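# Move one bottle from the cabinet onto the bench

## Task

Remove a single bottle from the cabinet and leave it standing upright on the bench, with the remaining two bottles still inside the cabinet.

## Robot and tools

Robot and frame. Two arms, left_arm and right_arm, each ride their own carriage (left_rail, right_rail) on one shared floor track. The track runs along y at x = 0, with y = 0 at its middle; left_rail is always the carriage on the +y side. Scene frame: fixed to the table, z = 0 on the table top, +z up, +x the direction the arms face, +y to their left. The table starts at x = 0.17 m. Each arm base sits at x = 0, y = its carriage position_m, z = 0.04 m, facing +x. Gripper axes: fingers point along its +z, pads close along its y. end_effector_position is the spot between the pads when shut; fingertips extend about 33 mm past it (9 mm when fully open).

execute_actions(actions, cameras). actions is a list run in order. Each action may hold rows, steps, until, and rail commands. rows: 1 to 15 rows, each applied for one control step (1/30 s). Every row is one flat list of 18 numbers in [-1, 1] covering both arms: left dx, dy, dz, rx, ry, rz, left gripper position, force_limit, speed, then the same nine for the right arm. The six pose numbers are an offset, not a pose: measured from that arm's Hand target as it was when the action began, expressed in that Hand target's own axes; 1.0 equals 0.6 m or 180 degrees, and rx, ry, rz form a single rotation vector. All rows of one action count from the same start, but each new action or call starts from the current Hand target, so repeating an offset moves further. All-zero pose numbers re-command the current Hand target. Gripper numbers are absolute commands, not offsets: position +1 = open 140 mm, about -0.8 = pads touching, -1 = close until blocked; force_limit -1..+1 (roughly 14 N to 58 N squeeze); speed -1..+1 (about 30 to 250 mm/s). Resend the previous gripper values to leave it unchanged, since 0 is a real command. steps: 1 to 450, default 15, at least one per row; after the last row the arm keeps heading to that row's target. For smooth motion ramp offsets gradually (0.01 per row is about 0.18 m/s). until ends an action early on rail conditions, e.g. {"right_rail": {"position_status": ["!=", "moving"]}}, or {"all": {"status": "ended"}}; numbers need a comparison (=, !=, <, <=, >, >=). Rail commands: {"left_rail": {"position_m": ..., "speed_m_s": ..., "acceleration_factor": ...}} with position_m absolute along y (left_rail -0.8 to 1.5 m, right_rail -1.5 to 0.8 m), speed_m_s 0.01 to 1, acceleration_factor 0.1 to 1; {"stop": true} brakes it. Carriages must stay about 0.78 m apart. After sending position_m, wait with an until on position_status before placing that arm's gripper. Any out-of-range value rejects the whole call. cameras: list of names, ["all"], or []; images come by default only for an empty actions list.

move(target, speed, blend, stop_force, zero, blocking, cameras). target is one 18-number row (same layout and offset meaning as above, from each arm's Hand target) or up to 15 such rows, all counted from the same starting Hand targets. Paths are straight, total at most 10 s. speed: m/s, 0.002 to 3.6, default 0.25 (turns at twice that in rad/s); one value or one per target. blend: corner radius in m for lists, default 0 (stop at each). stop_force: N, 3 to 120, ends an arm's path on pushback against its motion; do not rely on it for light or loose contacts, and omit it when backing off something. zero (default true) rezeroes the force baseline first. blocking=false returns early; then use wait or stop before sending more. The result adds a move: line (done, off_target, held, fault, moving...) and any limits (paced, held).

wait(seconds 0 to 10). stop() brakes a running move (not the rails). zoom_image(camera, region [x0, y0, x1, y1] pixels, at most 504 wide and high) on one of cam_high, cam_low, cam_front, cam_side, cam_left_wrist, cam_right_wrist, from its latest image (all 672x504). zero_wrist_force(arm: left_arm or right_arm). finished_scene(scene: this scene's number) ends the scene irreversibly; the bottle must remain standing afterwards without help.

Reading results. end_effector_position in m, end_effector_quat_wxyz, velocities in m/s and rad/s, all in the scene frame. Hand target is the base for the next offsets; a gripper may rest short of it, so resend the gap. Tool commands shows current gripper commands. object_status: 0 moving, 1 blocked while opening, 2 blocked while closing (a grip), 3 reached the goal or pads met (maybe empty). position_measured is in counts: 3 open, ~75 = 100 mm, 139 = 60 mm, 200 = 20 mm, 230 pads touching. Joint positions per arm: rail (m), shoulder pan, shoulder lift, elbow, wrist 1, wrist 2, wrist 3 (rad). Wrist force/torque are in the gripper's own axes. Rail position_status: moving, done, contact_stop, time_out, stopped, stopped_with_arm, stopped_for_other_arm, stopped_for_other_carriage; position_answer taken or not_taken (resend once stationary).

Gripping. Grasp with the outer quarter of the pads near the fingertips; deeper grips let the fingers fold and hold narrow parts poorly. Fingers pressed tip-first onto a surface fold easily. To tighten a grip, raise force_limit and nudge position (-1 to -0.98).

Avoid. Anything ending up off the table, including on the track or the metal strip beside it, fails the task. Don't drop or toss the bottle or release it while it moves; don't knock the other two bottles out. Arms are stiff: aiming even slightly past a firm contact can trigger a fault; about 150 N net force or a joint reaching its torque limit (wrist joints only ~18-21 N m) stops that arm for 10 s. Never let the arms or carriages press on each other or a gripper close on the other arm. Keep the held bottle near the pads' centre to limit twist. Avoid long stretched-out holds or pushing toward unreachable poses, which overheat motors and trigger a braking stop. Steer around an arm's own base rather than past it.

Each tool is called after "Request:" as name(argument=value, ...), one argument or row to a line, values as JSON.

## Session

Request:
execute_actions(
  actions=[],
)

Scene clock: 0.00 s.
left_arm: end_effector_position=(+0.3456, +1.0513, +0.5800) position_measured=3 object_status=3 end_effector_quat_wxyz=(+0.000, +0.000, +1.000, +0.000) | right_arm: end_effector_position=(+0.3456, -1.0871, +0.5800) position_measured=3 object_status=3 end_effector_quat_wxyz=(+0.000, +0.000, +1.000, +0.000)
Joint positions: left_arm=[1.024 -0.316 -1.725 0.971 -0.816 -1.571 -0.316] | right_arm=[-1.114 -0.316 -1.725 0.971 -0.816 -1.571 -0.316]
Joint velocities: within noise
Joint torques (N m): no reading
Wrist force (N): no reading
Wrist torque (N m): no reading
Wrist force, peak (N): no reading
Hand target: left_arm +0.3456, +1.0513, +0.5800; +0.000, +0.000, +1.000, +0.000 | right_arm +0.3456, -1.0871, +0.5800; +0.000, +0.000, +1.000, +0.000
Tool commands: left_gripper/position=+1.0 left_gripper/force_limit=+1.0 left_gripper/speed=+1.0 right_gripper/position=+1.0 right_gripper/force_limit=+1.0 right_gripper/speed=+1.0
left_rail: position_m=1.024 position_status=done
right_rail: position_m=-1.114 position_status=done

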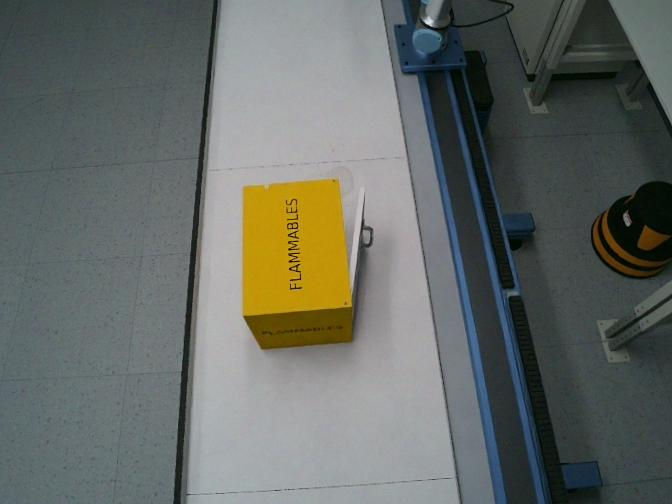

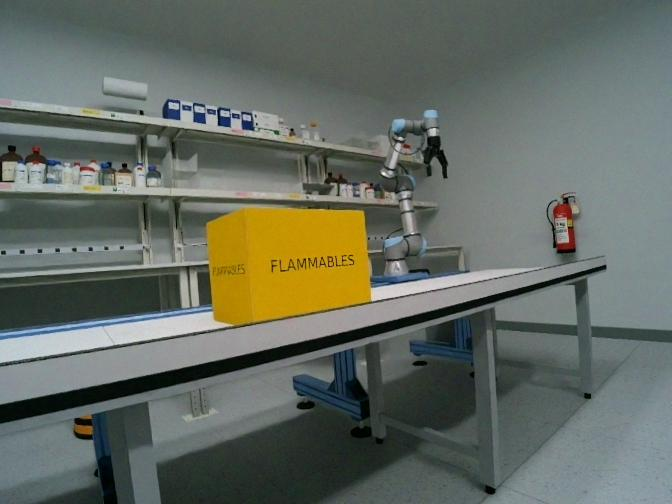

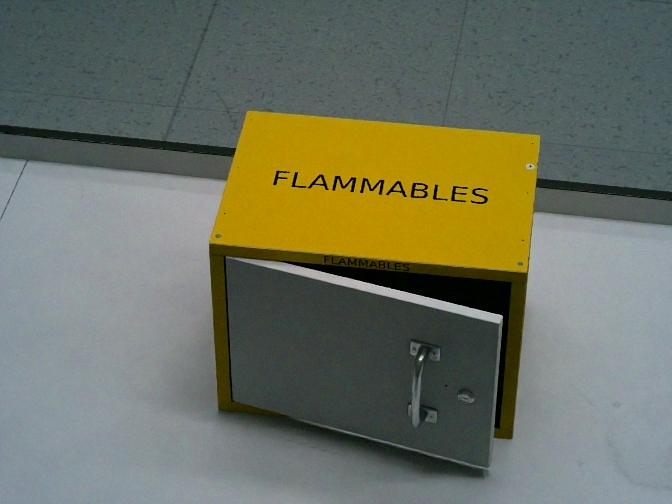

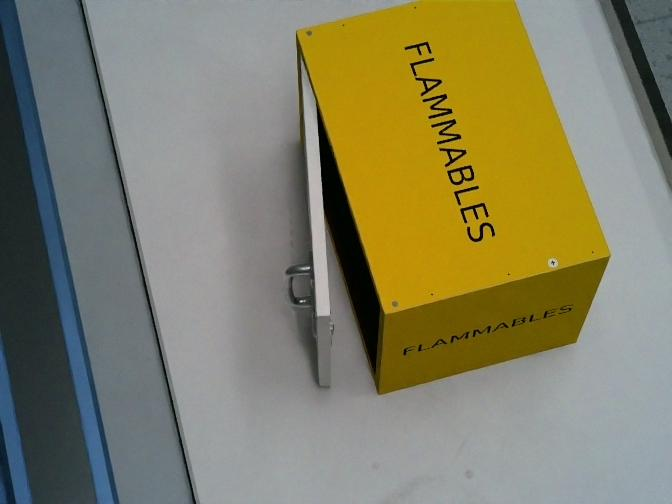

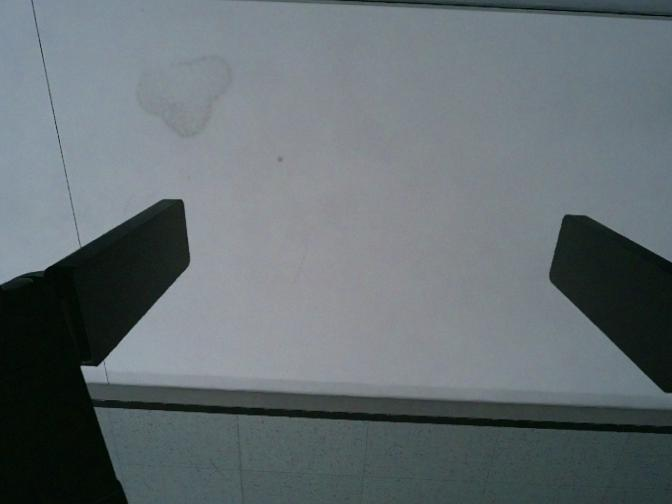

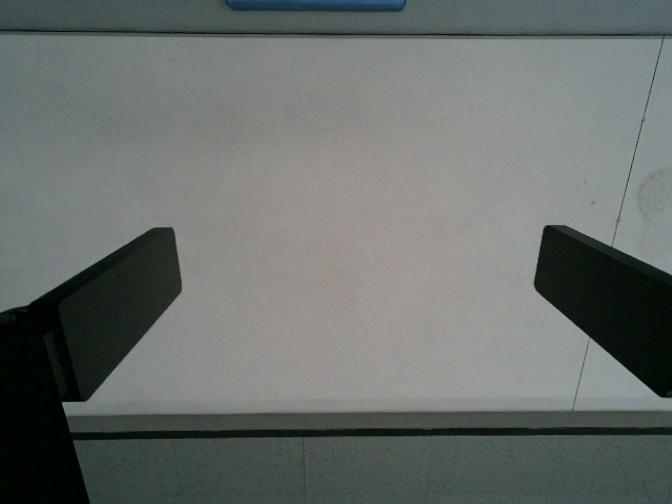

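Request:
execute_actions(
  actions=[
    {"right_rail":{"position_m":-0.4},"steps":200,"until":{"right_rail":{"position_status":["!=","moving"]}}},
  ],
  cameras=["cam_right_wrist"],
)

Scene clock: 11.50 s.
left_arm: end_effector_position=(+0.3456, +1.0513, +0.5800) position_measured=3 object_status=3 end_effector_quat_wxyz=(+0.000, +0.000, +1.000, +0.000) | right_arm: end_effector_position=(+0.3456, -0.3728, +0.5800) position_measured=3 object_status=3 end_effector_quat_wxyz=(+0.000, +0.000, +1.000, +0.000)
Joint positions: left_arm=[1.024 -0.316 -1.725 0.971 -0.816 -1.571 -0.316] | right_arm=[-0.4 -0.316 -1.725 0.971 -0.816 -1.571 -0.316]
Joint torques (N m): left_arm=[-0.64 -11.68 -17.81 -2.84 0.05 -0.06] | right_arm=[1.14 -10.3 -19.54 -2.87 0.04 0.19]
Wrist force (N): left_arm=[0.0 -0.1 -0.1] | right_arm=[-0.4 -0.1 0.0]
Wrist torque (N m): left_arm=[-0.01 -0.01 0.00] | right_arm=[0.00 0.08 0.00]
Wrist force, peak (N): left_arm=[-0.4 -0.1 0.2] | right_arm=[0.1 -1.3 -0.1]
Hand target: left_arm +0.3456, +1.0513, +0.5800; +0.000, +0.000, +1.000, +0.000 | right_arm +0.3456, -0.3728, +0.5800; +0.000, +0.000, +1.000, +0.000
Tool commands: left_gripper/position=+1.0 left_gripper/force_limit=+1.0 left_gripper/speed=+1.0 right_gripper/position=+1.0 right_gripper/force_limit=+1.0 right_gripper/speed=+1.0
left_rail: position_m=1.024 position_status=done
right_rail: position_m=-0.400 position_status=done
Images, in order (width x height): cam_right_wrist 672x504.

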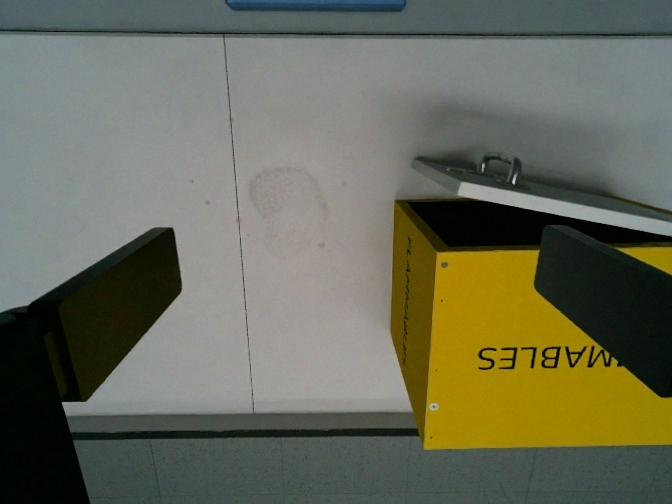

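Request:
move(
  target=[0,0,0,0,0,0,1,1,1,-0.1115,0.288,0.2667,0,0,0,-1,-1,0.5],
  cameras=["cam_right_wrist"],
)

Scene clock: 45.33 s.
left_arm: end_effector_position=(+0.3456, +1.0513, +0.5800) position_measured=3 object_status=3 end_effector_quat_wxyz=(+0.000, +0.000, +1.000, +0.000) | right_arm: end_effector_position=(+0.4125, -0.2000, +0.4200) position_measured=235 object_status=3 end_effector_quat_wxyz=(+0.000, +0.000, +1.000, +0.000)
Joint positions: left_arm=[1.024 -0.316 -1.725 0.971 -0.816 -1.571 -0.316] | right_arm=[-0.4 0.156 -1.662 1.39 -1.299 -1.571 0.156]
Joint torques (N m): left_arm=[-0.96 -11.61 -18.02 -2.78 0.08 -0.15] | right_arm=[8.6 -8.11 -13.53 -4.9 -0.96 1.86]
Wrist force (N): left_arm=[-0.1 0.0 -0.2] | right_arm=[0.0 0.2 0.2]
Wrist torque (N m): left_arm=[0.01 0.02 0.00] | right_arm=[0.06 -0.02 -0.13]
Wrist force, peak (N): left_arm=[-0.1 0.1 -0.4] | right_arm=[1.0 -3.5 -0.7]
Hand target: left_arm +0.3456, +1.0513, +0.5800; +0.000, +0.000, +1.000, +0.000 | right_arm +0.4125, -0.1999, +0.4200; +0.000, +0.000, +1.000, +0.000
Off the commanded pose: left_arm 0.000 m, 0 deg | right_arm 0.000 m, 0 deg.
left_rail: position_m=1.024 position_status=done
right_rail: position_m=-0.400 position_status=done
move: done
Images, in order (width x height): cam_right_wrist 672x504.

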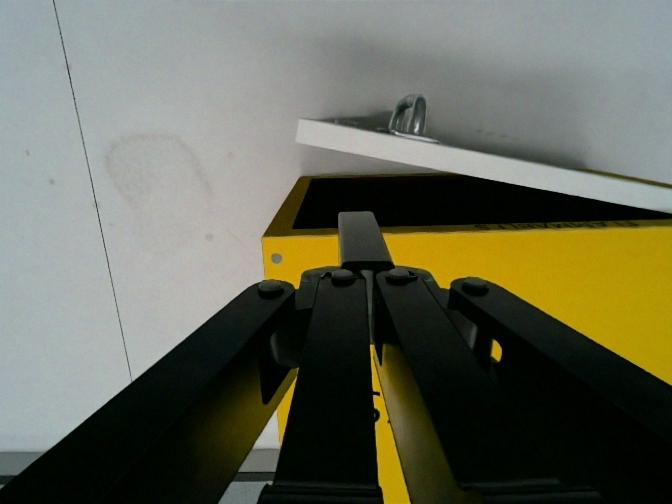

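Request:
move(
  target=[0,0,0,0,0,0,1,1,1,0,0,0.2583,0,0,0,-1,-1,0.5],
  speed=0.12,
  stop_force=15,
)

Request:
move(
  target=[
    [0,0,0,0,0,0,1,1,1,0.1508,0.0633,0,0,0,0,-1,-1,0.5],
    [0,0,0,0,0,0,1,1,1,0.2848,0.1783,0,0,0,0,-1,-1,0.5],
    [0,0,0,0,0,0,1,1,1,0.3495,0.3317,0,0,0,0,-1,-1,0.5],
    [0,0,0,0,0,0,1,1,1,0.3682,0.4788,0,0,0,0,-1,-1,0.5],
    [0,0,0,0,0,0,1,1,1,0.3353,0.612,0,0,0,0,-1,-1,0.5],
    [0,0,0,0,0,0,1,1,1,0.3117,0.6917,0,0,0,0,-1,-1,0.5],
  ],
  speed=0.13,
  blend=0.03,
  stop_force=25,
  cameras=["cam_high","cam_side"],
)

Scene clock: 76.90 s.
left_arm: end_effector_position=(+0.3456, +1.0513, +0.5800) position_measured=3 object_status=3 end_effector_quat_wxyz=(+0.000, +0.000, +1.000, +0.000) | right_arm: end_effector_position=(+0.4125, -0.2000, +0.2650) position_measured=235 object_status=3 end_effector_quat_wxyz=(+0.000, +0.000, +1.000, +0.000)
Joint positions: left_arm=[1.024 -0.316 -1.725 0.971 -0.816 -1.571 -0.316] | right_arm=[-0.4 0.157 -1.689 1.813 -1.694 -1.571 0.157]
Joint torques (N m): left_arm=[-0.71 -11.16 -18.28 -2.84 0.09 -0.17] | right_arm=[-5.03 -8.05 -14.53 -4.86 1.01 0.22]
Wrist force (N): left_arm=[-0.1 0.0 -0.1] | right_arm=[0.1 0.2 0.4]
Wrist torque (N m): left_arm=[0.01 0.01 -0.01] | right_arm=[0.06 -0.02 -0.14]
Wrist force, peak (N): left_arm=[-0.4 0.1 -0.2] | right_arm=[0.1 0.1 1.3]
Hand target: left_arm +0.3456, +1.0513, +0.5800; +0.000, +0.000, +1.000, +0.000 | right_arm +0.4125, -0.2000, +0.2650; +0.000, +0.000, +1.000, +0.000
Off the commanded pose: left_arm 0.000 m, 0 deg | right_arm 0.000 m, 0 deg.
left_rail: position_m=1.024 position_status=done
right_rail: position_m=-0.400 position_status=done
move: done

Scene clock: 82.07 s.
left_arm: end_effector_position=(+0.3456, +1.0513, +0.5800) position_measured=3 object_status=3 end_effector_quat_wxyz=(+0.000, +0.000, +1.000, +0.000) | right_arm: end_effector_position=(+0.2255, +0.2151, +0.2650) position_measured=235 object_status=3 end_effector_quat_wxyz=(+0.000, +0.000, +1.000, +0.000)
Joint positions: left_arm=[1.024 -0.316 -1.725 0.971 -0.816 -1.571 -0.316] | right_arm=[-0.4 1.014 -1.21 1.271 -1.632 -1.571 1.014]
Joint torques (N m): left_arm=[-0.62 -10.86 -18.91 -2.82 0.01 -0.15] | right_arm=[12.23 -22.59 -37.55 -2.12 -0.11 1.54]
Wrist force (N): left_arm=[-0.2 0.1 -0.1] | right_arm=[-0.6 -7.7 -4.4]
Wrist torque (N m): left_arm=[0.01 0.05 -0.01] | right_arm=[-0.06 0.05 -0.03]
Wrist force, peak (N): left_arm=[-0.2 -0.1 -0.3] | right_arm=[8.8 -12.4 -15.1]
Hand target: left_arm +0.3456, +1.0513, +0.5800; +0.000, +0.000, +1.000, +0.000 | right_arm +0.2255, +0.2151, +0.2650; +0.000, +0.000, +1.000, +0.000
Off the commanded pose: left_arm 0.000 m, 0 deg | right_arm 0.000 m, 0 deg.
left_rail: position_m=1.024 position_status=done
right_rail: position_m=-0.400 position_status=done
move: done; blend cut to 0.0249 m at target 5
Images, in order (width x height): cam_high 672x504, cam_side 672x504.

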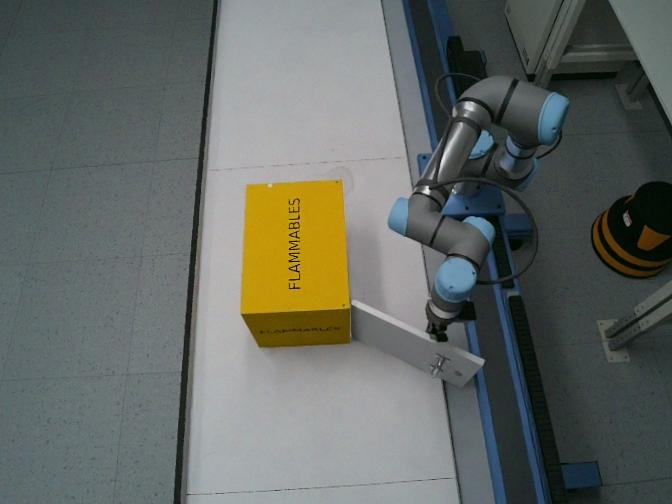

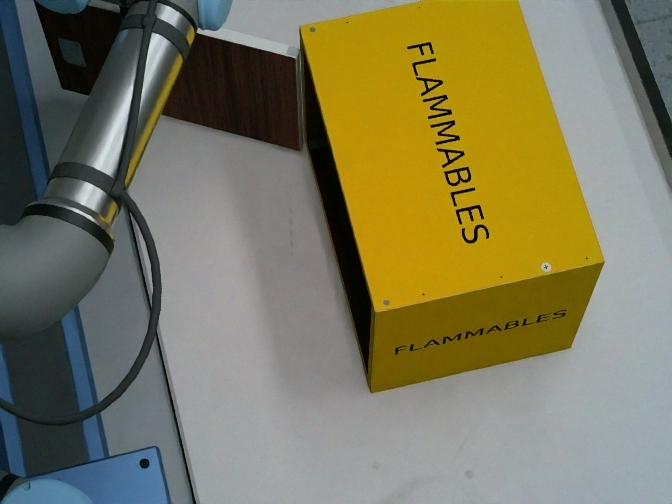

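Request:
move(
  target=[
    [0,0,0,0,0,0,1,1,1,0,0,-0.1,0,0,0,-1,-1,0.5],
    [0,0,0,0,0,0,1,1,1,0,0,-0.3667,0,0,0.5,-1,-1,0.5],
  ],
  speed=0.3,
  blend=0.02,
)

Request:
move(
  target=[
    [0,0,0,0,0,0,1,1,1,-0.45,0.1992,0,-0.3437,0.3437,0.4096,0.3,-1,0],
    [0,0,0,0,0,0,1,1,1,-0.45,0.1992,0.4417,-0.3437,0.3437,0.4096,0.3,-1,0],
  ],
  speed=0.3,
  cameras=["cam_high","cam_right_wrist"],
)

Scene clock: 100.00 s.
left_arm: end_effector_position=(+0.3456, +1.0513, +0.5800) position_measured=3 object_status=3 end_effector_quat_wxyz=(+0.000, +0.000, +1.000, +0.000) | right_arm: end_effector_position=(+0.2255, +0.2150, +0.4850) position_measured=235 object_status=3 end_effector_quat_wxyz=(+0.000, +0.707, +0.707, +0.000)
Joint positions: left_arm=[1.024 -0.316 -1.725 0.971 -0.816 -1.571 -0.316] | right_arm=[-0.4 1.014 -1.007 0.366 -0.93 -1.571 2.585]
Joint torques (N m): left_arm=[-0.24 -10.84 -18.99 -2.65 0.03 -0.11] | right_arm=[7.08 -28.63 -32.29 -0.99 -1 1.7]
Wrist force (N): left_arm=[-0.1 0.1 0.0] | right_arm=[0.5 0.1 0.5]
Wrist torque (N m): left_arm=[0.02 0.01 0.00] | right_arm=[0.03 -0.08 -0.15]
Wrist force, peak (N): left_arm=[-0.2 -0.3 -0.3] | right_arm=[-0.1 -8.2 -4.3]
Hand target: left_arm +0.3456, +1.0513, +0.5800; +0.000, +0.000, +1.000, +0.000 | right_arm +0.2255, +0.2151, +0.4850; +0.000, +0.707, +0.707, +0.000
Off the commanded pose: left_arm 0.000 m, 0 deg | right_arm 0.000 m, 0 deg.
left_rail: position_m=1.024 position_status=done
right_rail: position_m=-0.400 position_status=done
move: done

Scene clock: 105.63 s.
left_arm: end_effector_position=(+0.3456, +1.0513, +0.5800) position_measured=3 object_status=3 end_effector_quat_wxyz=(+0.000, +0.000, +1.000, +0.000) | right_arm: end_effector_position=(+0.3450, -0.0549, +0.2200) position_measured=91 object_status=3 end_effector_quat_wxyz=(+0.000, +0.766, +0.000, +0.643)
Joint positions: left_arm=[1.024 -0.316 -1.725 0.971 -0.816 -1.571 -0.316] | right_arm=[-0.4 1.065 -1.029 2.427 -4.19 -2.61 3.446]
Joint torques (N m): left_arm=[-0.34 -10.43 -18.9 -2.58 0.06 -0.18] | right_arm=[-5.42 -15.54 -13.66 -4.42 0.85 -1.45]
Wrist force (N): left_arm=[-0.2 -0.1 0.0] | right_arm=[1.1 -1.5 3.5]
Wrist torque (N m): left_arm=[-0.01 0.04 -0.01] | right_arm=[-0.26 -0.08 -0.08]
Wrist force, peak (N): left_arm=[-0.2 -0.1 -0.3] | right_arm=[3.0 -1.2 3.0]
Hand target: left_arm +0.3456, +1.0513, +0.5800; +0.000, +0.000, +1.000, +0.000 | right_arm +0.3450, -0.0549, +0.2200; +0.000, +0.766, +0.000, +0.643
Off the commanded pose: left_arm 0.000 m, 0 deg | right_arm 0.000 m, 0 deg.
left_rail: position_m=1.024 position_status=done
right_rail: position_m=-0.400 position_status=done
move: done
Images, in order (width x height): cam_high 672x504, cam_right_wrist 672x504.

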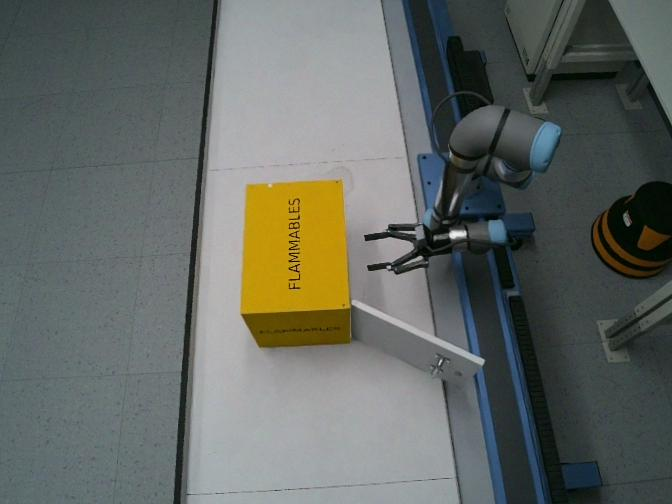

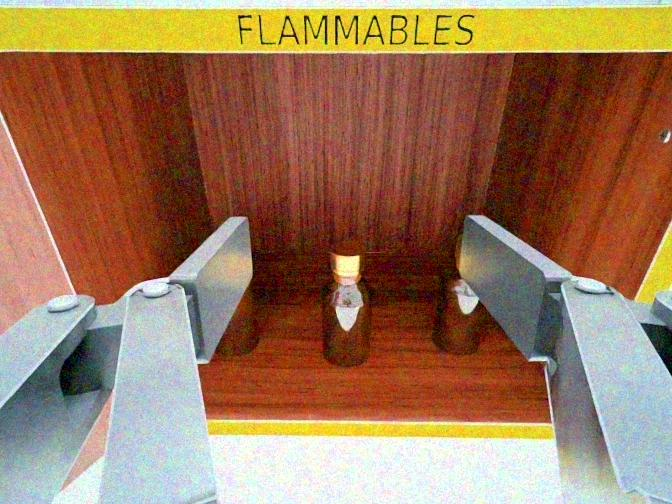

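Request:
move(
  target=[0,0,0,0,0,0,1,1,1,-0.2007,0.001,0.1572,0,-0.0833,0,0.3,-1,0],
  speed=0.2,
  cameras=["cam_right_wrist"],
)

Scene clock: 122.00 s.
left_arm: end_effector_position=(+0.3456, +1.0513, +0.5800) position_measured=3 object_status=3 end_effector_quat_wxyz=(+0.000, +0.000, +1.000, +0.000) | right_arm: end_effector_position=(+0.4169, -0.0555, +0.0851) position_measured=91 object_status=3 end_effector_quat_wxyz=(+0.000, +0.843, +0.000, +0.537)
Joint positions: left_arm=[1.024 -0.316 -1.725 0.971 -0.816 -1.571 -0.316] | right_arm=[-0.4 0.829 -0.867 2.403 -4.075 -2.303 3.574]
Joint torques (N m): left_arm=[-0.13 -10.23 -18.53 -2.56 -0.01 -0.09] | right_arm=[-7.57 -18.23 -11.27 -1.46 0.66 -0.75]
Wrist force (N): left_arm=[-0.1 0.1 0.0] | right_arm=[1.1 -0.9 2.6]
Wrist torque (N m): left_arm=[0.01 0.02 0.00] | right_arm=[-0.15 -0.07 -0.23]
Wrist force, peak (N): left_arm=[-0.2 -0.1 -0.4] | right_arm=[1.9 -0.2 4.2]
Hand target: left_arm +0.3456, +1.0513, +0.5800; +0.000, +0.000, +1.000, +0.000 | right_arm +0.4170, -0.0555, +0.0850; +0.000, +0.843, +0.000, +0.537
Off the commanded pose: left_arm 0.000 m, 0 deg | right_arm 0.000 m, 0 deg.
left_rail: position_m=1.024 position_status=done
right_rail: position_m=-0.400 position_status=done
move: done
Images, in order (width x height): cam_right_wrist 672x504.

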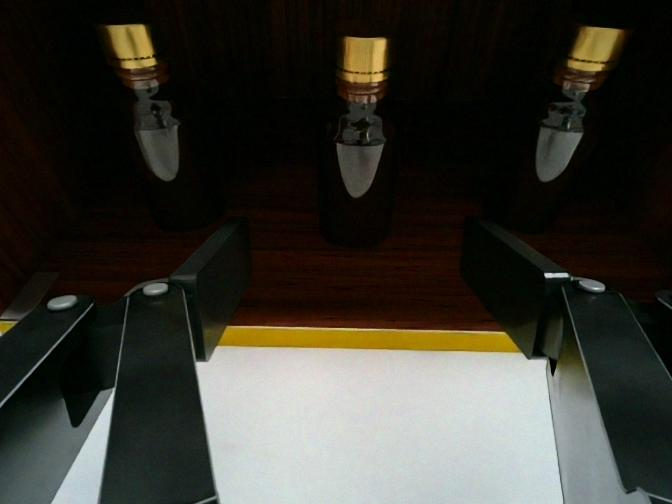

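Request:
move(
  target=[0,0,0,0,0,0,1,1,1,0.036,0.0092,0.1285,0,0,0,0.3,-1,0],
  speed=0.08,
  stop_force=8,
  cameras=["cam_right_wrist"],
)

Scene clock: 134.77 s.
left_arm: end_effector_position=(+0.3456, +1.0513, +0.5800) position_measured=3 object_status=3 end_effector_quat_wxyz=(+0.000, +0.000, +1.000, +0.000) | right_arm: end_effector_position=(+0.4960, -0.0611, +0.0721) position_measured=91 object_status=3 end_effector_quat_wxyz=(+0.000, +0.843, +0.000, +0.537)
Joint positions: left_arm=[1.024 -0.316 -1.725 0.971 -0.816 -1.571 -0.316] | right_arm=[-0.4 0.669 -0.804 2.293 -4.094 -2.168 3.464]
Joint torques (N m): left_arm=[-0.3 -10.09 -19.37 -2.46 0.01 -0.09] | right_arm=[-7.7 -22.04 -12.82 -1.3 0.71 -1.4]
Wrist force (N): left_arm=[-0.1 0.0 -0.2] | right_arm=[0.8 -1.0 2.5]
Wrist torque (N m): left_arm=[0.00 0.01 0.00] | right_arm=[-0.16 -0.04 -0.07]
Wrist force, peak (N): left_arm=[-0.2 -0.3 -0.2] | right_arm=[1.3 -0.8 3.6]
Hand target: left_arm +0.3456, +1.0513, +0.5800; +0.000, +0.000, +1.000, +0.000 | right_arm +0.4960, -0.0611, +0.0721; +0.000, +0.843, +0.000, +0.537
Off the commanded pose: left_arm 0.000 m, 0 deg | right_arm 0.000 m, 0 deg.
left_rail: position_m=1.024 position_status=done
right_rail: position_m=-0.400 position_status=done
move: done
Images, in order (width x height): cam_right_wrist 672x504.

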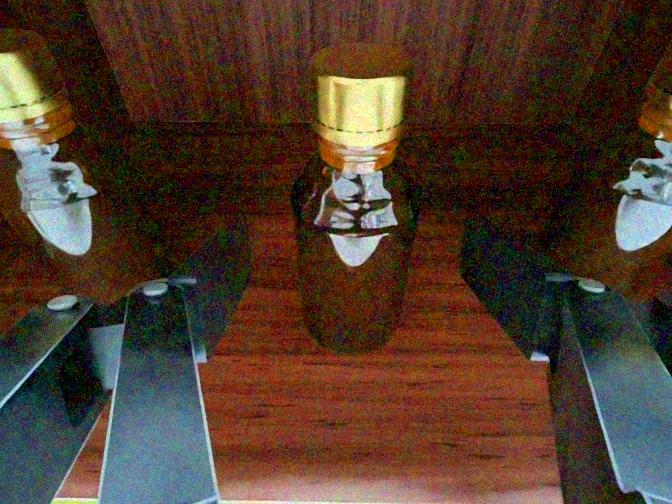

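Request:
execute_actions(
  actions=[
    {"rows":[[0,0,0,0,0,0,1,1,1,0,0,0,0,0,0,-1,-0.6,-1]],"steps":75},
  ],
)

Request:
move(
  target=[0,0,0,0,0,0,1,1,1,0.0302,0,-0.0141,0,0,0,-1,-0.6,-1],
  speed=0.05,
  cameras=["cam_right_wrist"],
)

Scene clock: 145.03 s.
left_arm: end_effector_position=(+0.3456, +1.0513, +0.5800) position_measured=3 object_status=3 end_effector_quat_wxyz=(+0.000, +0.000, +1.000, +0.000) | right_arm: end_effector_position=(+0.4960, -0.0611, +0.0721) position_measured=162 object_status=2 end_effector_quat_wxyz=(+0.000, +0.843, +0.000, +0.537)
Joint positions: left_arm=[1.024 -0.316 -1.725 0.971 -0.816 -1.571 -0.316] | right_arm=[-0.4 0.669 -0.804 2.293 -4.094 -2.168 3.464]
Joint torques (N m): left_arm=[-0.44 -9.67 -20.13 -2.42 -0.14 -0.13] | right_arm=[-7.12 -21.93 -7.86 -1.36 -1.54 -0.92]
Wrist force (N): left_arm=[0.0 0.0 -0.1] | right_arm=[2.6 -0.9 1.4]
Wrist torque (N m): left_arm=[0.01 0.00 0.00] | right_arm=[-0.17 -0.08 -0.09]
Wrist force, peak (N): left_arm=[-0.4 -0.3 0.0] | right_arm=[1.9 -1.6 2.3]
Hand target: left_arm +0.3456, +1.0513, +0.5800; +0.000, +0.000, +1.000, +0.000 | right_arm +0.4960, -0.0611, +0.0721; +0.000, +0.843, +0.000, +0.537
Off the commanded pose: left_arm 0.000 m, 0 deg | right_arm 0.000 m, 0 deg.
left_rail: position_m=1.024 position_status=done
right_rail: position_m=-0.400 position_status=done

Scene clock: 145.93 s.
left_arm: end_effector_position=(+0.3456, +1.0513, +0.5800) position_measured=3 object_status=3 end_effector_quat_wxyz=(+0.000, +0.000, +1.000, +0.000) | right_arm: end_effector_position=(+0.4960, -0.0611, +0.0920) position_measured=162 object_status=2 end_effector_quat_wxyz=(+0.000, +0.843, +0.000, +0.537)
Joint positions: left_arm=[1.024 -0.316 -1.725 0.971 -0.816 -1.571 -0.316] | right_arm=[-0.4 0.669 -0.867 2.305 -4.043 -2.168 3.464]
Joint torques (N m): left_arm=[-0.77 -9.65 -19.51 -2.5 -0.12 -0.18] | right_arm=[-3.68 -45.8 0.65 -2.03 -2.07 1.33]
Wrist force (N): left_arm=[-0.2 -0.2 -0.2] | right_arm=[-1.4 -0.9 3.8]
Wrist torque (N m): left_arm=[-0.04 0.03 0.00] | right_arm=[-0.13 -0.09 -0.06]
Wrist force, peak (N): left_arm=[-0.3 -0.1 -0.3] | right_arm=[-2.5 -0.6 4.0]
Hand target: left_arm +0.3456, +1.0513, +0.5800; +0.000, +0.000, +1.000, +0.000 | right_arm +0.4960, -0.0611, +0.0921; +0.000, +0.843, +0.000, +0.537
Off the commanded pose: left_arm 0.000 m, 0 deg | right_arm 0.000 m, 0 deg.
left_rail: position_m=1.024 position_status=done
right_rail: position_m=-0.400 position_status=done
move: done
Images, in order (width x height): cam_right_wrist 672x504.

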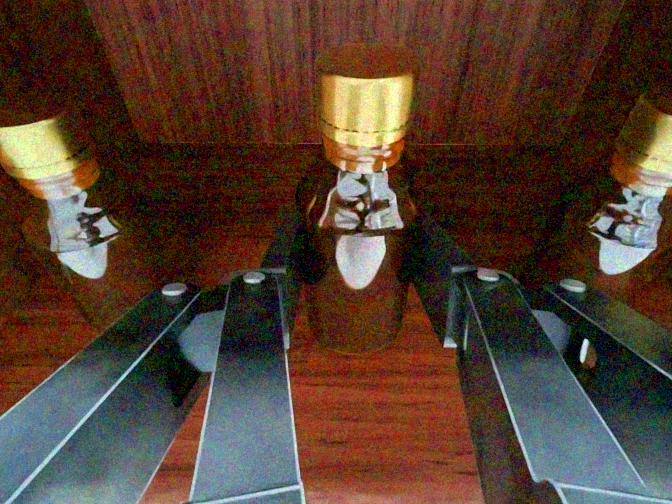

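Request:
move(
  target=[0,0,0,0,0,0,1,1,1,-0.1134,0,-0.2432,0,0,0,-1,-0.6,-1],
  speed=0.12,
)

Request:
execute_actions(
  actions=[
    {"right_rail":{"position_m":-0.74,"acceleration_factor":0.4},"left_rail":{"position_m":0.46},"rows":[[0,0,0,0,0,0,-1,-1,0.5,0,0,0,0,0,0,-1,-0.6,-1]],"steps":240,"until":{"all":{"status":"ended"}}},
  ],
  cameras=["cam_high","cam_left_wrist"],
)

Request:
move(
  target=[0,0,0,0,0,0,-1,-1,0.5,-0.0529,0,0.0247,0,0,0,-1,-0.6,-1],
  speed=0.05,
)

Request:
move(
  target=[0,0,0,0,0,0,-1,-1,0.5,-0.0121,0,0.0056,0,0,0,-1,-0.6,-1],
  speed=0.005,
  stop_force=3,
  cameras=["cam_right_wrist"],
)

Scene clock: 186.30 s.
left_arm: end_effector_position=(+0.3456, +1.0513, +0.5800) position_measured=3 object_status=3 end_effector_quat_wxyz=(+0.000, +0.000, +1.000, +0.000) | right_arm: end_effector_position=(+0.3350, -0.0611, +0.0920) position_measured=162 object_status=2 end_effector_quat_wxyz=(+0.000, +0.843, +0.000, +0.537)
Joint positions: left_arm=[1.024 -0.316 -1.725 0.971 -0.816 -1.571 -0.316] | right_arm=[-0.4 1.017 -0.921 2.51 -4.006 -2.451 3.741]
Joint torques (N m): left_arm=[-0.23 -9.92 -19.45 -2.43 -0.1 -0.06] | right_arm=[10.05 -40.53 4.14 -1.75 -3.19 1.66]
Wrist force (N): left_arm=[-0.2 0.0 -0.2] | right_arm=[-1.5 -0.8 4.0]
Wrist torque (N m): left_arm=[0.01 0.03 0.00] | right_arm=[-0.12 -0.07 -0.26]
Wrist force, peak (N): left_arm=[-0.2 -0.3 -0.3] | right_arm=[0.3 3.4 8.0]
Hand target: left_arm +0.3456, +1.0513, +0.5800; +0.000, +0.000, +1.000, +0.000 | right_arm +0.3350, -0.0610, +0.0920; +0.000, +0.843, +0.000, +0.537
Off the commanded pose: left_arm 0.000 m, 0 deg | right_arm 0.000 m, 0 deg.
left_rail: position_m=1.024 position_status=done
right_rail: position_m=-0.400 position_status=done
move: done

Scene clock: 189.10 s.
left_arm: end_effector_position=(+0.3456, +0.4872, +0.5800) position_measured=235 object_status=3 end_effector_quat_wxyz=(+0.000, +0.000, +1.000, +0.000) | right_arm: end_effector_position=(+0.3350, -0.4010, +0.0920) position_measured=162 object_status=2 end_effector_quat_wxyz=(+0.000, +0.843, +0.000, +0.537)
Joint positions: left_arm=[0.46 -0.316 -1.725 0.971 -0.816 -1.571 -0.316] | right_arm=[-0.74 1.017 -0.921 2.51 -4.005 -2.451 3.741]
Joint torques (N m): left_arm=[-0.72 -9.46 -19.57 -2.49 -0.04 -0.11] | right_arm=[5.44 -37.73 -2.8 -2.52 -2.42 1.82]
Wrist force (N): left_arm=[-0.2 -0.2 -0.1] | right_arm=[-1.7 -1.0 3.9]
Wrist torque (N m): left_arm=[-0.05 0.05 0.00] | right_arm=[-0.15 -0.03 -0.27]
Wrist force, peak (N): left_arm=[-0.2 1.1 -0.2] | right_arm=[-1.8 -1.1 4.3]
Hand target: left_arm +0.3456, +0.4872, +0.5800; +0.000, +0.000, +1.000, +0.000 | right_arm +0.3350, -0.4010, +0.0920; +0.000, +0.843, +0.000, +0.537
Off the commanded pose: left_arm 0.000 m, 0 deg | right_arm 0.000 m, 0 deg.
left_rail: position_m=0.460 position_status=done
right_rail: position_m=-0.740 position_status=done
Images, in order (width x height): cam_high 672x504, cam_left_wrist 672x504.

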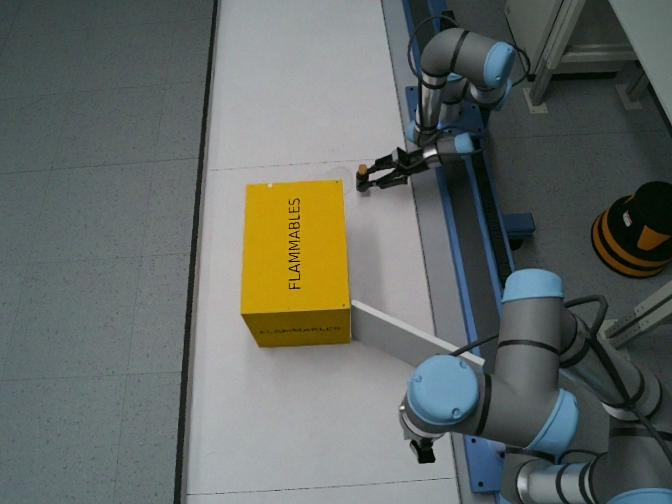

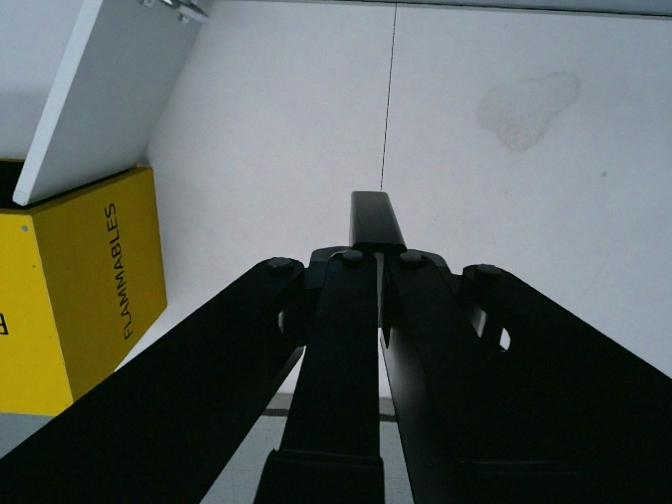

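Scene clock: 190.30 s.
left_arm: end_effector_position=(+0.3456, +0.4872, +0.5800) position_measured=235 object_status=3 end_effector_quat_wxyz=(+0.000, +0.000, +1.000, +0.000) | right_arm: end_effector_position=(+0.3350, -0.4011, +0.0570) position_measured=162 object_status=2 end_effector_quat_wxyz=(+0.000, +0.843, +0.000, +0.537)
Joint positions: left_arm=[0.46 -0.316 -1.725 0.971 -0.816 -1.571 -0.316] | right_arm=[-0.74 1.017 -0.784 2.485 -4.117 -2.451 3.741]
Joint torques (N m): left_arm=[-0.18 -9.59 -19.89 -2.42 -0.07 -0.07] | right_arm=[-5.41 -17.15 -7.14 -6.03 -0.36 -0.86]
Wrist force (N): left_arm=[-0.1 0.1 -0.2] | right_arm=[-1.7 -0.8 4.1]
Wrist torque (N m): left_arm=[0.01 0.01 0.00] | right_arm=[-0.12 -0.04 -0.26]
Wrist force, peak (N): left_arm=[0.0 -0.3 -0.2] | right_arm=[-1.7 -1.0 4.5]
Hand target: left_arm +0.3456, +0.4872, +0.5800; +0.000, +0.000, +1.000, +0.000 | right_arm +0.3350, -0.4011, +0.0570; +0.000, +0.843, +0.000, +0.537
Off the commanded pose: left_arm 0.000 m, 0 deg | right_arm 0.000 m, 0 deg.
left_rail: position_m=0.460 position_status=done
right_rail: position_m=-0.740 position_status=done
move: done

Scene clock: 192.10 s.
left_arm: end_effector_position=(+0.3456, +0.4872, +0.5800) position_measured=235 object_status=3 end_effector_quat_wxyz=(+0.000, +0.000, +1.000, +0.000) | right_arm: end_effector_position=(+0.3350, -0.4011, +0.0534) position_measured=162 object_status=2 end_effector_quat_wxyz=(+0.000, +0.843, +0.000, +0.537)
Joint positions: left_arm=[0.46 -0.316 -1.725 0.971 -0.816 -1.571 -0.316] | right_arm=[-0.74 1.017 -0.771 2.482 -4.128 -2.451 3.741]
Joint torques (N m): left_arm=[-0.44 -9.34 -20.15 -2.39 -0.04 -0.03] | right_arm=[-4.5 -42.13 4.8 -1.56 -0.3 -0.86]
Wrist force (N): left_arm=[-0.1 0.0 -0.2] | right_arm=[1.2 -0.6 2.5]
Wrist torque (N m): left_arm=[0.02 0.01 0.00] | right_arm=[-0.14 -0.14 -0.22]
Wrist force, peak (N): left_arm=[-0.2 -0.2 -0.4] | right_arm=[4.8 -0.6 -0.2]
Hand target: left_arm +0.3456, +0.4872, +0.5800; +0.000, +0.000, +1.000, +0.000 | right_arm +0.3350, -0.4011, +0.0534; +0.000, +0.843, +0.000, +0.537 (not the last commanded pose)
Off the commanded pose: left_arm 0.000 m, 0 deg | right_arm 0.004 m, 0 deg.
left_rail: position_m=0.460 position_status=done
right_rail: position_m=-0.740 position_status=done
move: contact (right_arm)
Images, in order (width x height): cam_right_wrist 672x504.

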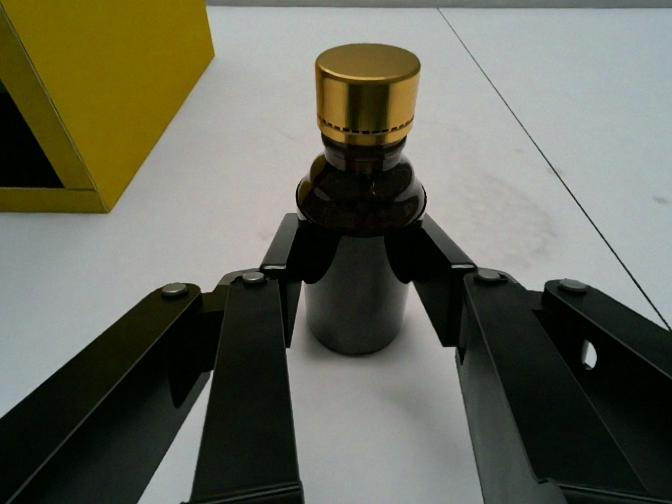

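Request:
execute_actions(
  actions=[
    {"rows":[[0,0,0,0,0,0,-1,-1,0.5,0,0,0,0,0,0,0.3,-0.6,-1]],"steps":55},
  ],
)

Request:
move(
  target=[
    [0.026,-0.3403,0.2167,0,0,0,-1,-1,0.5,0.2417,0,-0.1127,0,0,0,0.3,-0.6,-1],
    [0.026,-0.3403,0.4917,0,0,0,-1,-1,0.5,0.2417,0,-0.1127,0,0,0,0.3,-0.6,-1],
  ],
  speed=0.2,
  cameras=["cam_high","cam_right_wrist","cam_left_wrist"],
)

Scene clock: 224.70 s.
left_arm: end_effector_position=(+0.3456, +0.4872, +0.5800) position_measured=235 object_status=3 end_effector_quat_wxyz=(+0.000, +0.000, +1.000, +0.000) | right_arm: end_effector_position=(+0.3350, -0.4010, +0.0534) position_measured=91 object_status=3 end_effector_quat_wxyz=(+0.000, +0.843, +0.000, +0.537)
Joint positions: left_arm=[0.46 -0.316 -1.725 0.971 -0.816 -1.571 -0.316] | right_arm=[-0.74 1.017 -0.771 2.482 -4.128 -2.451 3.741]
Joint torques (N m): left_arm=[-0.58 -8.93 -19.86 -2.36 -0.03 -0.09] | right_arm=[-3.25 -41.45 5.09 -5.05 -0.45 -0.9]
Wrist force (N): left_arm=[-0.1 0.0 -0.2] | right_arm=[1.2 -1.2 2.8]
Wrist torque (N m): left_arm=[0.00 0.03 0.00] | right_arm=[-0.22 -0.12 -0.26]
Wrist force, peak (N): left_arm=[0.0 -0.3 -0.5] | right_arm=[1.4 -0.8 3.3]
Hand target: left_arm +0.3456, +0.4872, +0.5800; +0.000, +0.000, +1.000, +0.000 | right_arm +0.3350, -0.4010, +0.0534; +0.000, +0.843, +0.000, +0.537
Off the commanded pose: left_arm 0.000 m, 0 deg | right_arm 0.000 m, 0 deg.
left_rail: position_m=0.460 position_status=done
right_rail: position_m=-0.740 position_status=done

Scene clock: 227.83 s.
left_arm: end_effector_position=(+0.3300, +0.2830, +0.2851) position_measured=235 object_status=3 end_effector_quat_wxyz=(+0.000, +0.000, +1.000, +0.000) | right_arm: end_effector_position=(+0.3350, -0.4010, +0.2134) position_measured=91 object_status=3 end_effector_quat_wxyz=(+0.000, +0.843, +0.000, +0.537)
Joint positions: left_arm=[0.46 -0.856 -1.911 1.929 -1.588 -1.571 -0.856] | right_arm=[-0.74 1.017 -1.395 2.501 -3.523 -2.451 3.741]
Joint torques (N m): left_arm=[0.95 -1.75 -13.12 -6.29 2.28 0.02] | right_arm=[7.51 -29.82 -22.26 -1.27 0.1 1.79]
Wrist force (N): left_arm=[-0.2 -0.3 0.0] | right_arm=[0.8 -0.8 3.0]
Wrist torque (N m): left_arm=[-0.08 0.08 -0.02] | right_arm=[-0.15 -0.04 -0.25]
Wrist force, peak (N): left_arm=[0.0 -1.8 1.2] | right_arm=[2.6 -1.6 3.2]
Hand target: left_arm +0.3300, +0.2830, +0.2850; +0.000, +0.000, +1.000, +0.000 | right_arm +0.3350, -0.4010, +0.2134; +0.000, +0.843, +0.000, +0.537
Off the commanded pose: left_arm 0.000 m, 0 deg | right_arm 0.000 m, 0 deg.
left_rail: position_m=0.460 position_status=done
right_rail: position_m=-0.740 position_status=done
move: done
Images, in order (width x height): cam_high 672x504, cam_left_wrist 672x504, cam_right_wrist 672x504.

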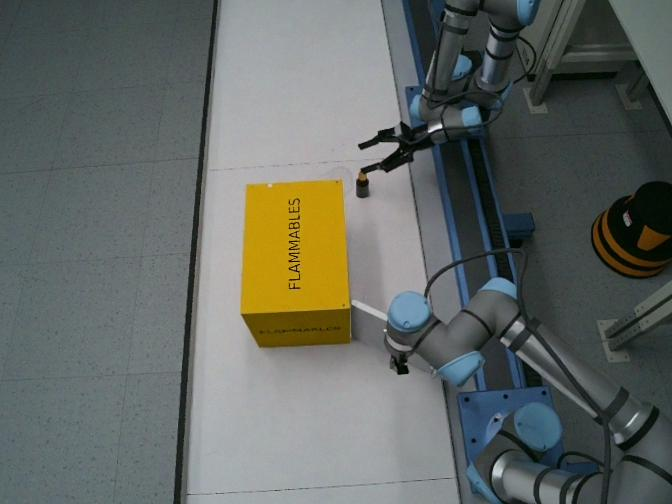

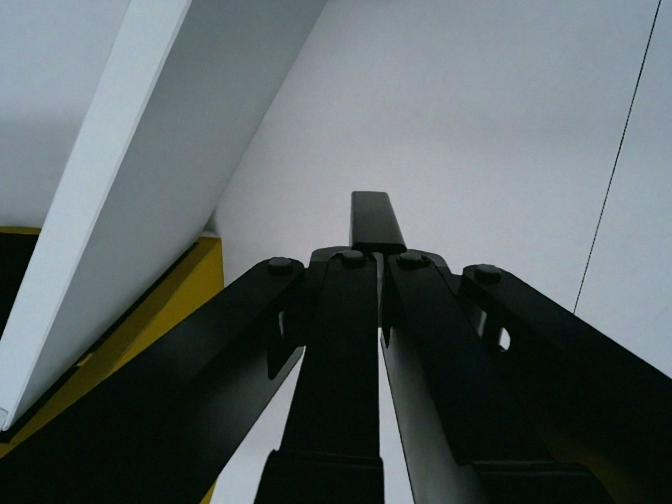

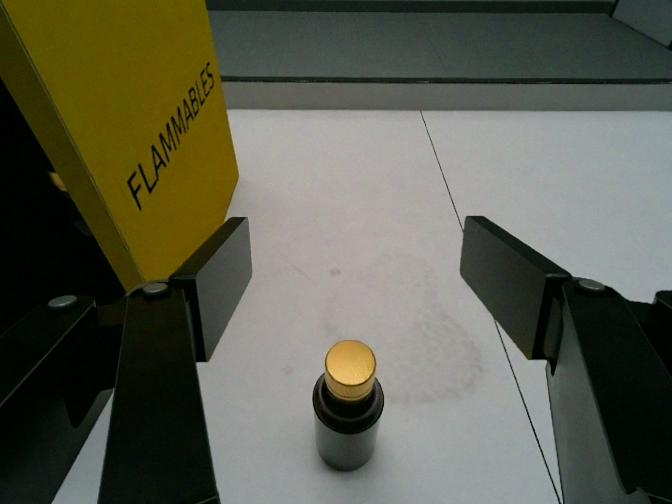

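Request:
move(
  target=[
    [0.072,-0.086,0,0,0,0,-1,-1,0.5,0,0,0,0,0,0,0.3,-0.6,-1],
    [0.1172,-0.2003,0,0,0,0,-1,-1,0.5,0,0,0,0,0,0,0.3,-0.6,-1],
    [0.1097,-0.323,0,0,0,0,-1,-1,0.5,0,0,0,0,0,0,0.3,-0.6,-1],
    [0.0512,-0.4312,0,0,0,0,-1,-1,0.5,0,0,0,0,0,0,0.3,-0.6,-1],
    [-0.0477,-0.5043,0,0,0,0,-1,-1,0.5,0,0,0,0,0,0,0.3,-0.6,-1],
  ],
  speed=0.12,
  blend=0.02,
  stop_force=25,
  cameras=["cam_high","cam_front","cam_left_wrist"],
)

Scene clock: 243.23 s.
left_arm: end_effector_position=(+0.3586, -0.0195, +0.2850) position_measured=235 object_status=3 end_effector_quat_wxyz=(+0.000, +0.000, +1.000, +0.000) | right_arm: end_effector_position=(+0.3350, -0.4010, +0.2134) position_measured=91 object_status=3 end_effector_quat_wxyz=(+0.000, +0.843, +0.000, +0.537)
Joint positions: left_arm=[0.46 -1.153 -1.352 1.406 -1.625 -1.571 -1.153] | right_arm=[-0.74 1.017 -1.395 2.501 -3.523 -2.451 3.741]
Joint torques (N m): left_arm=[7.39 -23.06 -35.84 -0.82 -1.98 1.95] | right_arm=[6.09 -29.25 -22.42 -1.17 -2.1 1.71]
Wrist force (N): left_arm=[2.8 2.0 0.0] | right_arm=[1.0 -0.8 2.6]
Wrist torque (N m): left_arm=[-0.13 0.07 -0.11] | right_arm=[-0.15 -0.08 -0.26]
Wrist force, peak (N): left_arm=[-4.3 13.3 -1.3] | right_arm=[1.4 -1.2 3.1]
Hand target: left_arm +0.3586, -0.0195, +0.2850; +0.000, +0.000, +1.000, +0.000 | right_arm +0.3350, -0.4010, +0.2134; +0.000, +0.843, +0.000, +0.537
Off the commanded pose: left_arm 0.000 m, 0 deg | right_arm 0.000 m, 0 deg.
left_rail: position_m=0.460 position_status=done
right_rail: position_m=-0.740 position_status=done
move: done
Images, in order (width x height): cam_high 672x504, cam_front 672x504, cam_left_wrist 672x504.

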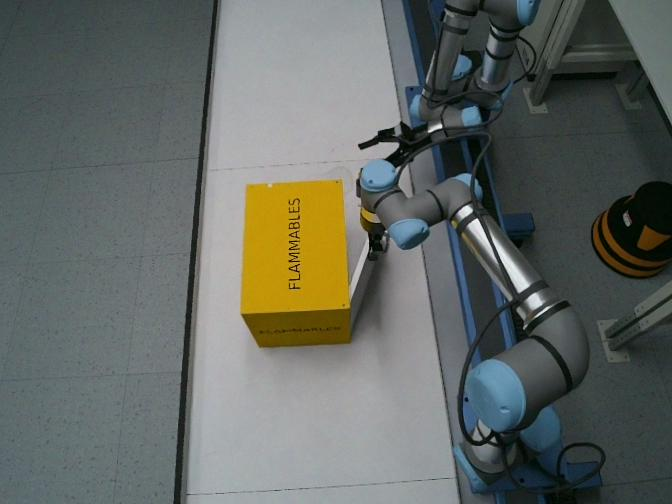

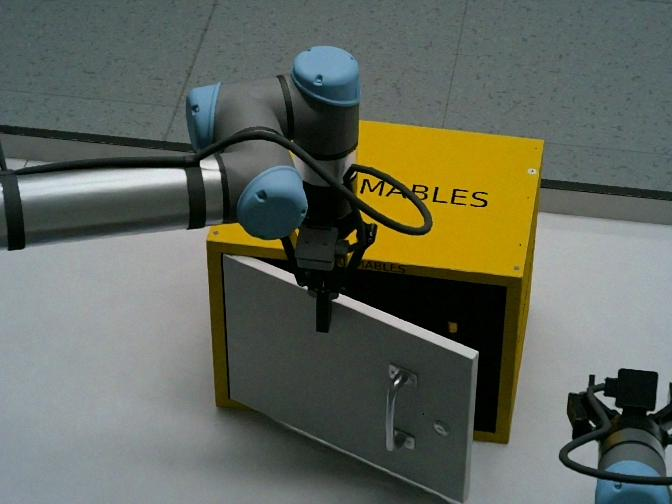

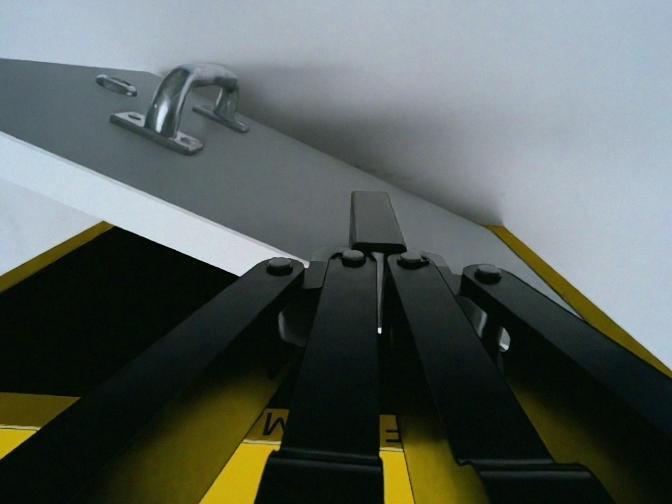

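Request:
move(
  target=[
    [-0.1107,-0.024,0,0,0,0,-1,-1,0.5,0,0,0,0,0,0,0.3,-0.6,-1],
    [-0.1607,-0.0273,0,0,0,0,-1,-1,0.5,0,0,0,0,0,0,0.3,-0.6,-1],
  ],
  speed=0.03,
  blend=0.01,
  stop_force=15,
  cameras=["cam_high","cam_front","cam_side","cam_left_wrist"],
)

Scene clock: 252.77 s.
left_arm: end_effector_position=(+0.4196, -0.0326, +0.2850) position_measured=235 object_status=3 end_effector_quat_wxyz=(+0.000, +0.000, +1.000, +0.000) | right_arm: end_effector_position=(+0.3350, -0.4010, +0.2134) position_measured=91 object_status=3 end_effector_quat_wxyz=(+0.000, +0.843, +0.000, +0.537)
Joint positions: left_arm=[0.46 -1.073 -1.232 1.25 -1.589 -1.571 -1.073] | right_arm=[-0.74 1.017 -1.395 2.501 -3.523 -2.451 3.741]
Joint torques (N m): left_arm=[-3.92 -54.76 -13.47 -6.32 1.2 -1.8] | right_arm=[7.44 -29.77 -23.23 -1.19 -2.14 1.67]
Wrist force (N): left_arm=[-0.7 -0.4 0.0] | right_arm=[0.7 -1.2 2.9]
Wrist torque (N m): left_arm=[-0.08 0.19 -0.14] | right_arm=[-0.23 -0.02 -0.26]
Wrist force, peak (N): left_arm=[29.1 9.0 -4.0] | right_arm=[1.3 -1.2 3.1]
Hand target: left_arm +0.4195, -0.0326, +0.2850; +0.000, +0.000, +1.000, +0.000 (not the last commanded pose) | right_arm +0.3350, -0.4010, +0.2134; +0.000, +0.843, +0.000, +0.537
Off the commanded pose: left_arm 0.036 m, 0 deg | right_arm 0.000 m, 0 deg.
left_rail: position_m=0.460 position_status=done
right_rail: position_m=-0.740 position_status=done
move: contact (left_arm); path passed 0 of 2 targets
Images, in order (width x height): cam_high 672x504, cam_front 672x504, cam_side 672x504, cam_left_wrist 672x504.

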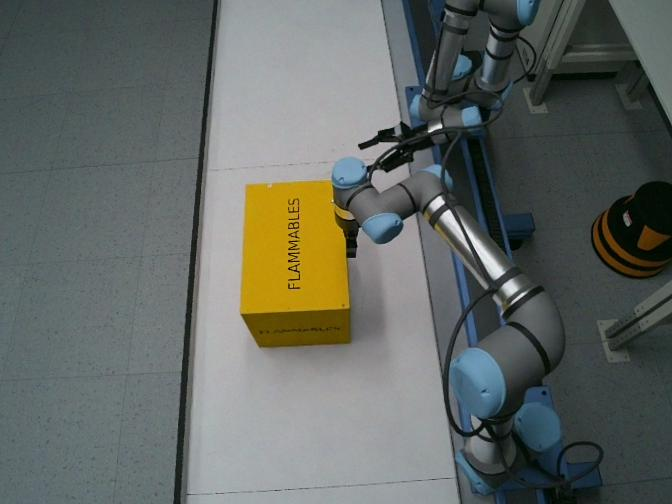

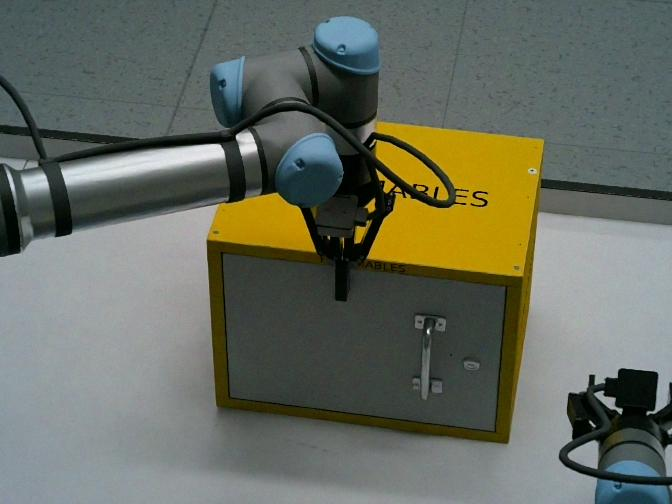

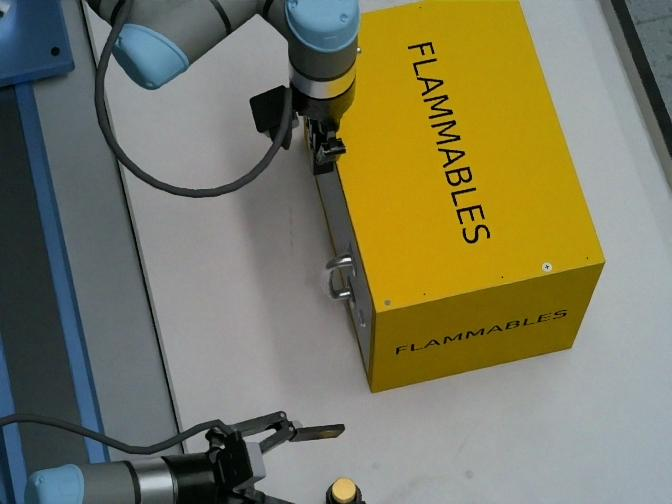

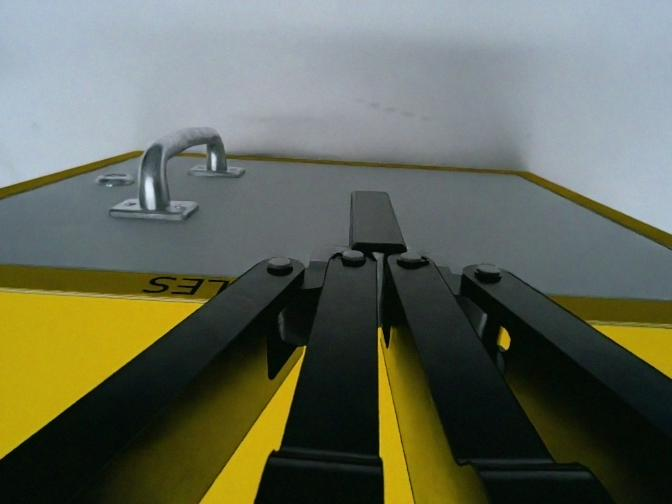

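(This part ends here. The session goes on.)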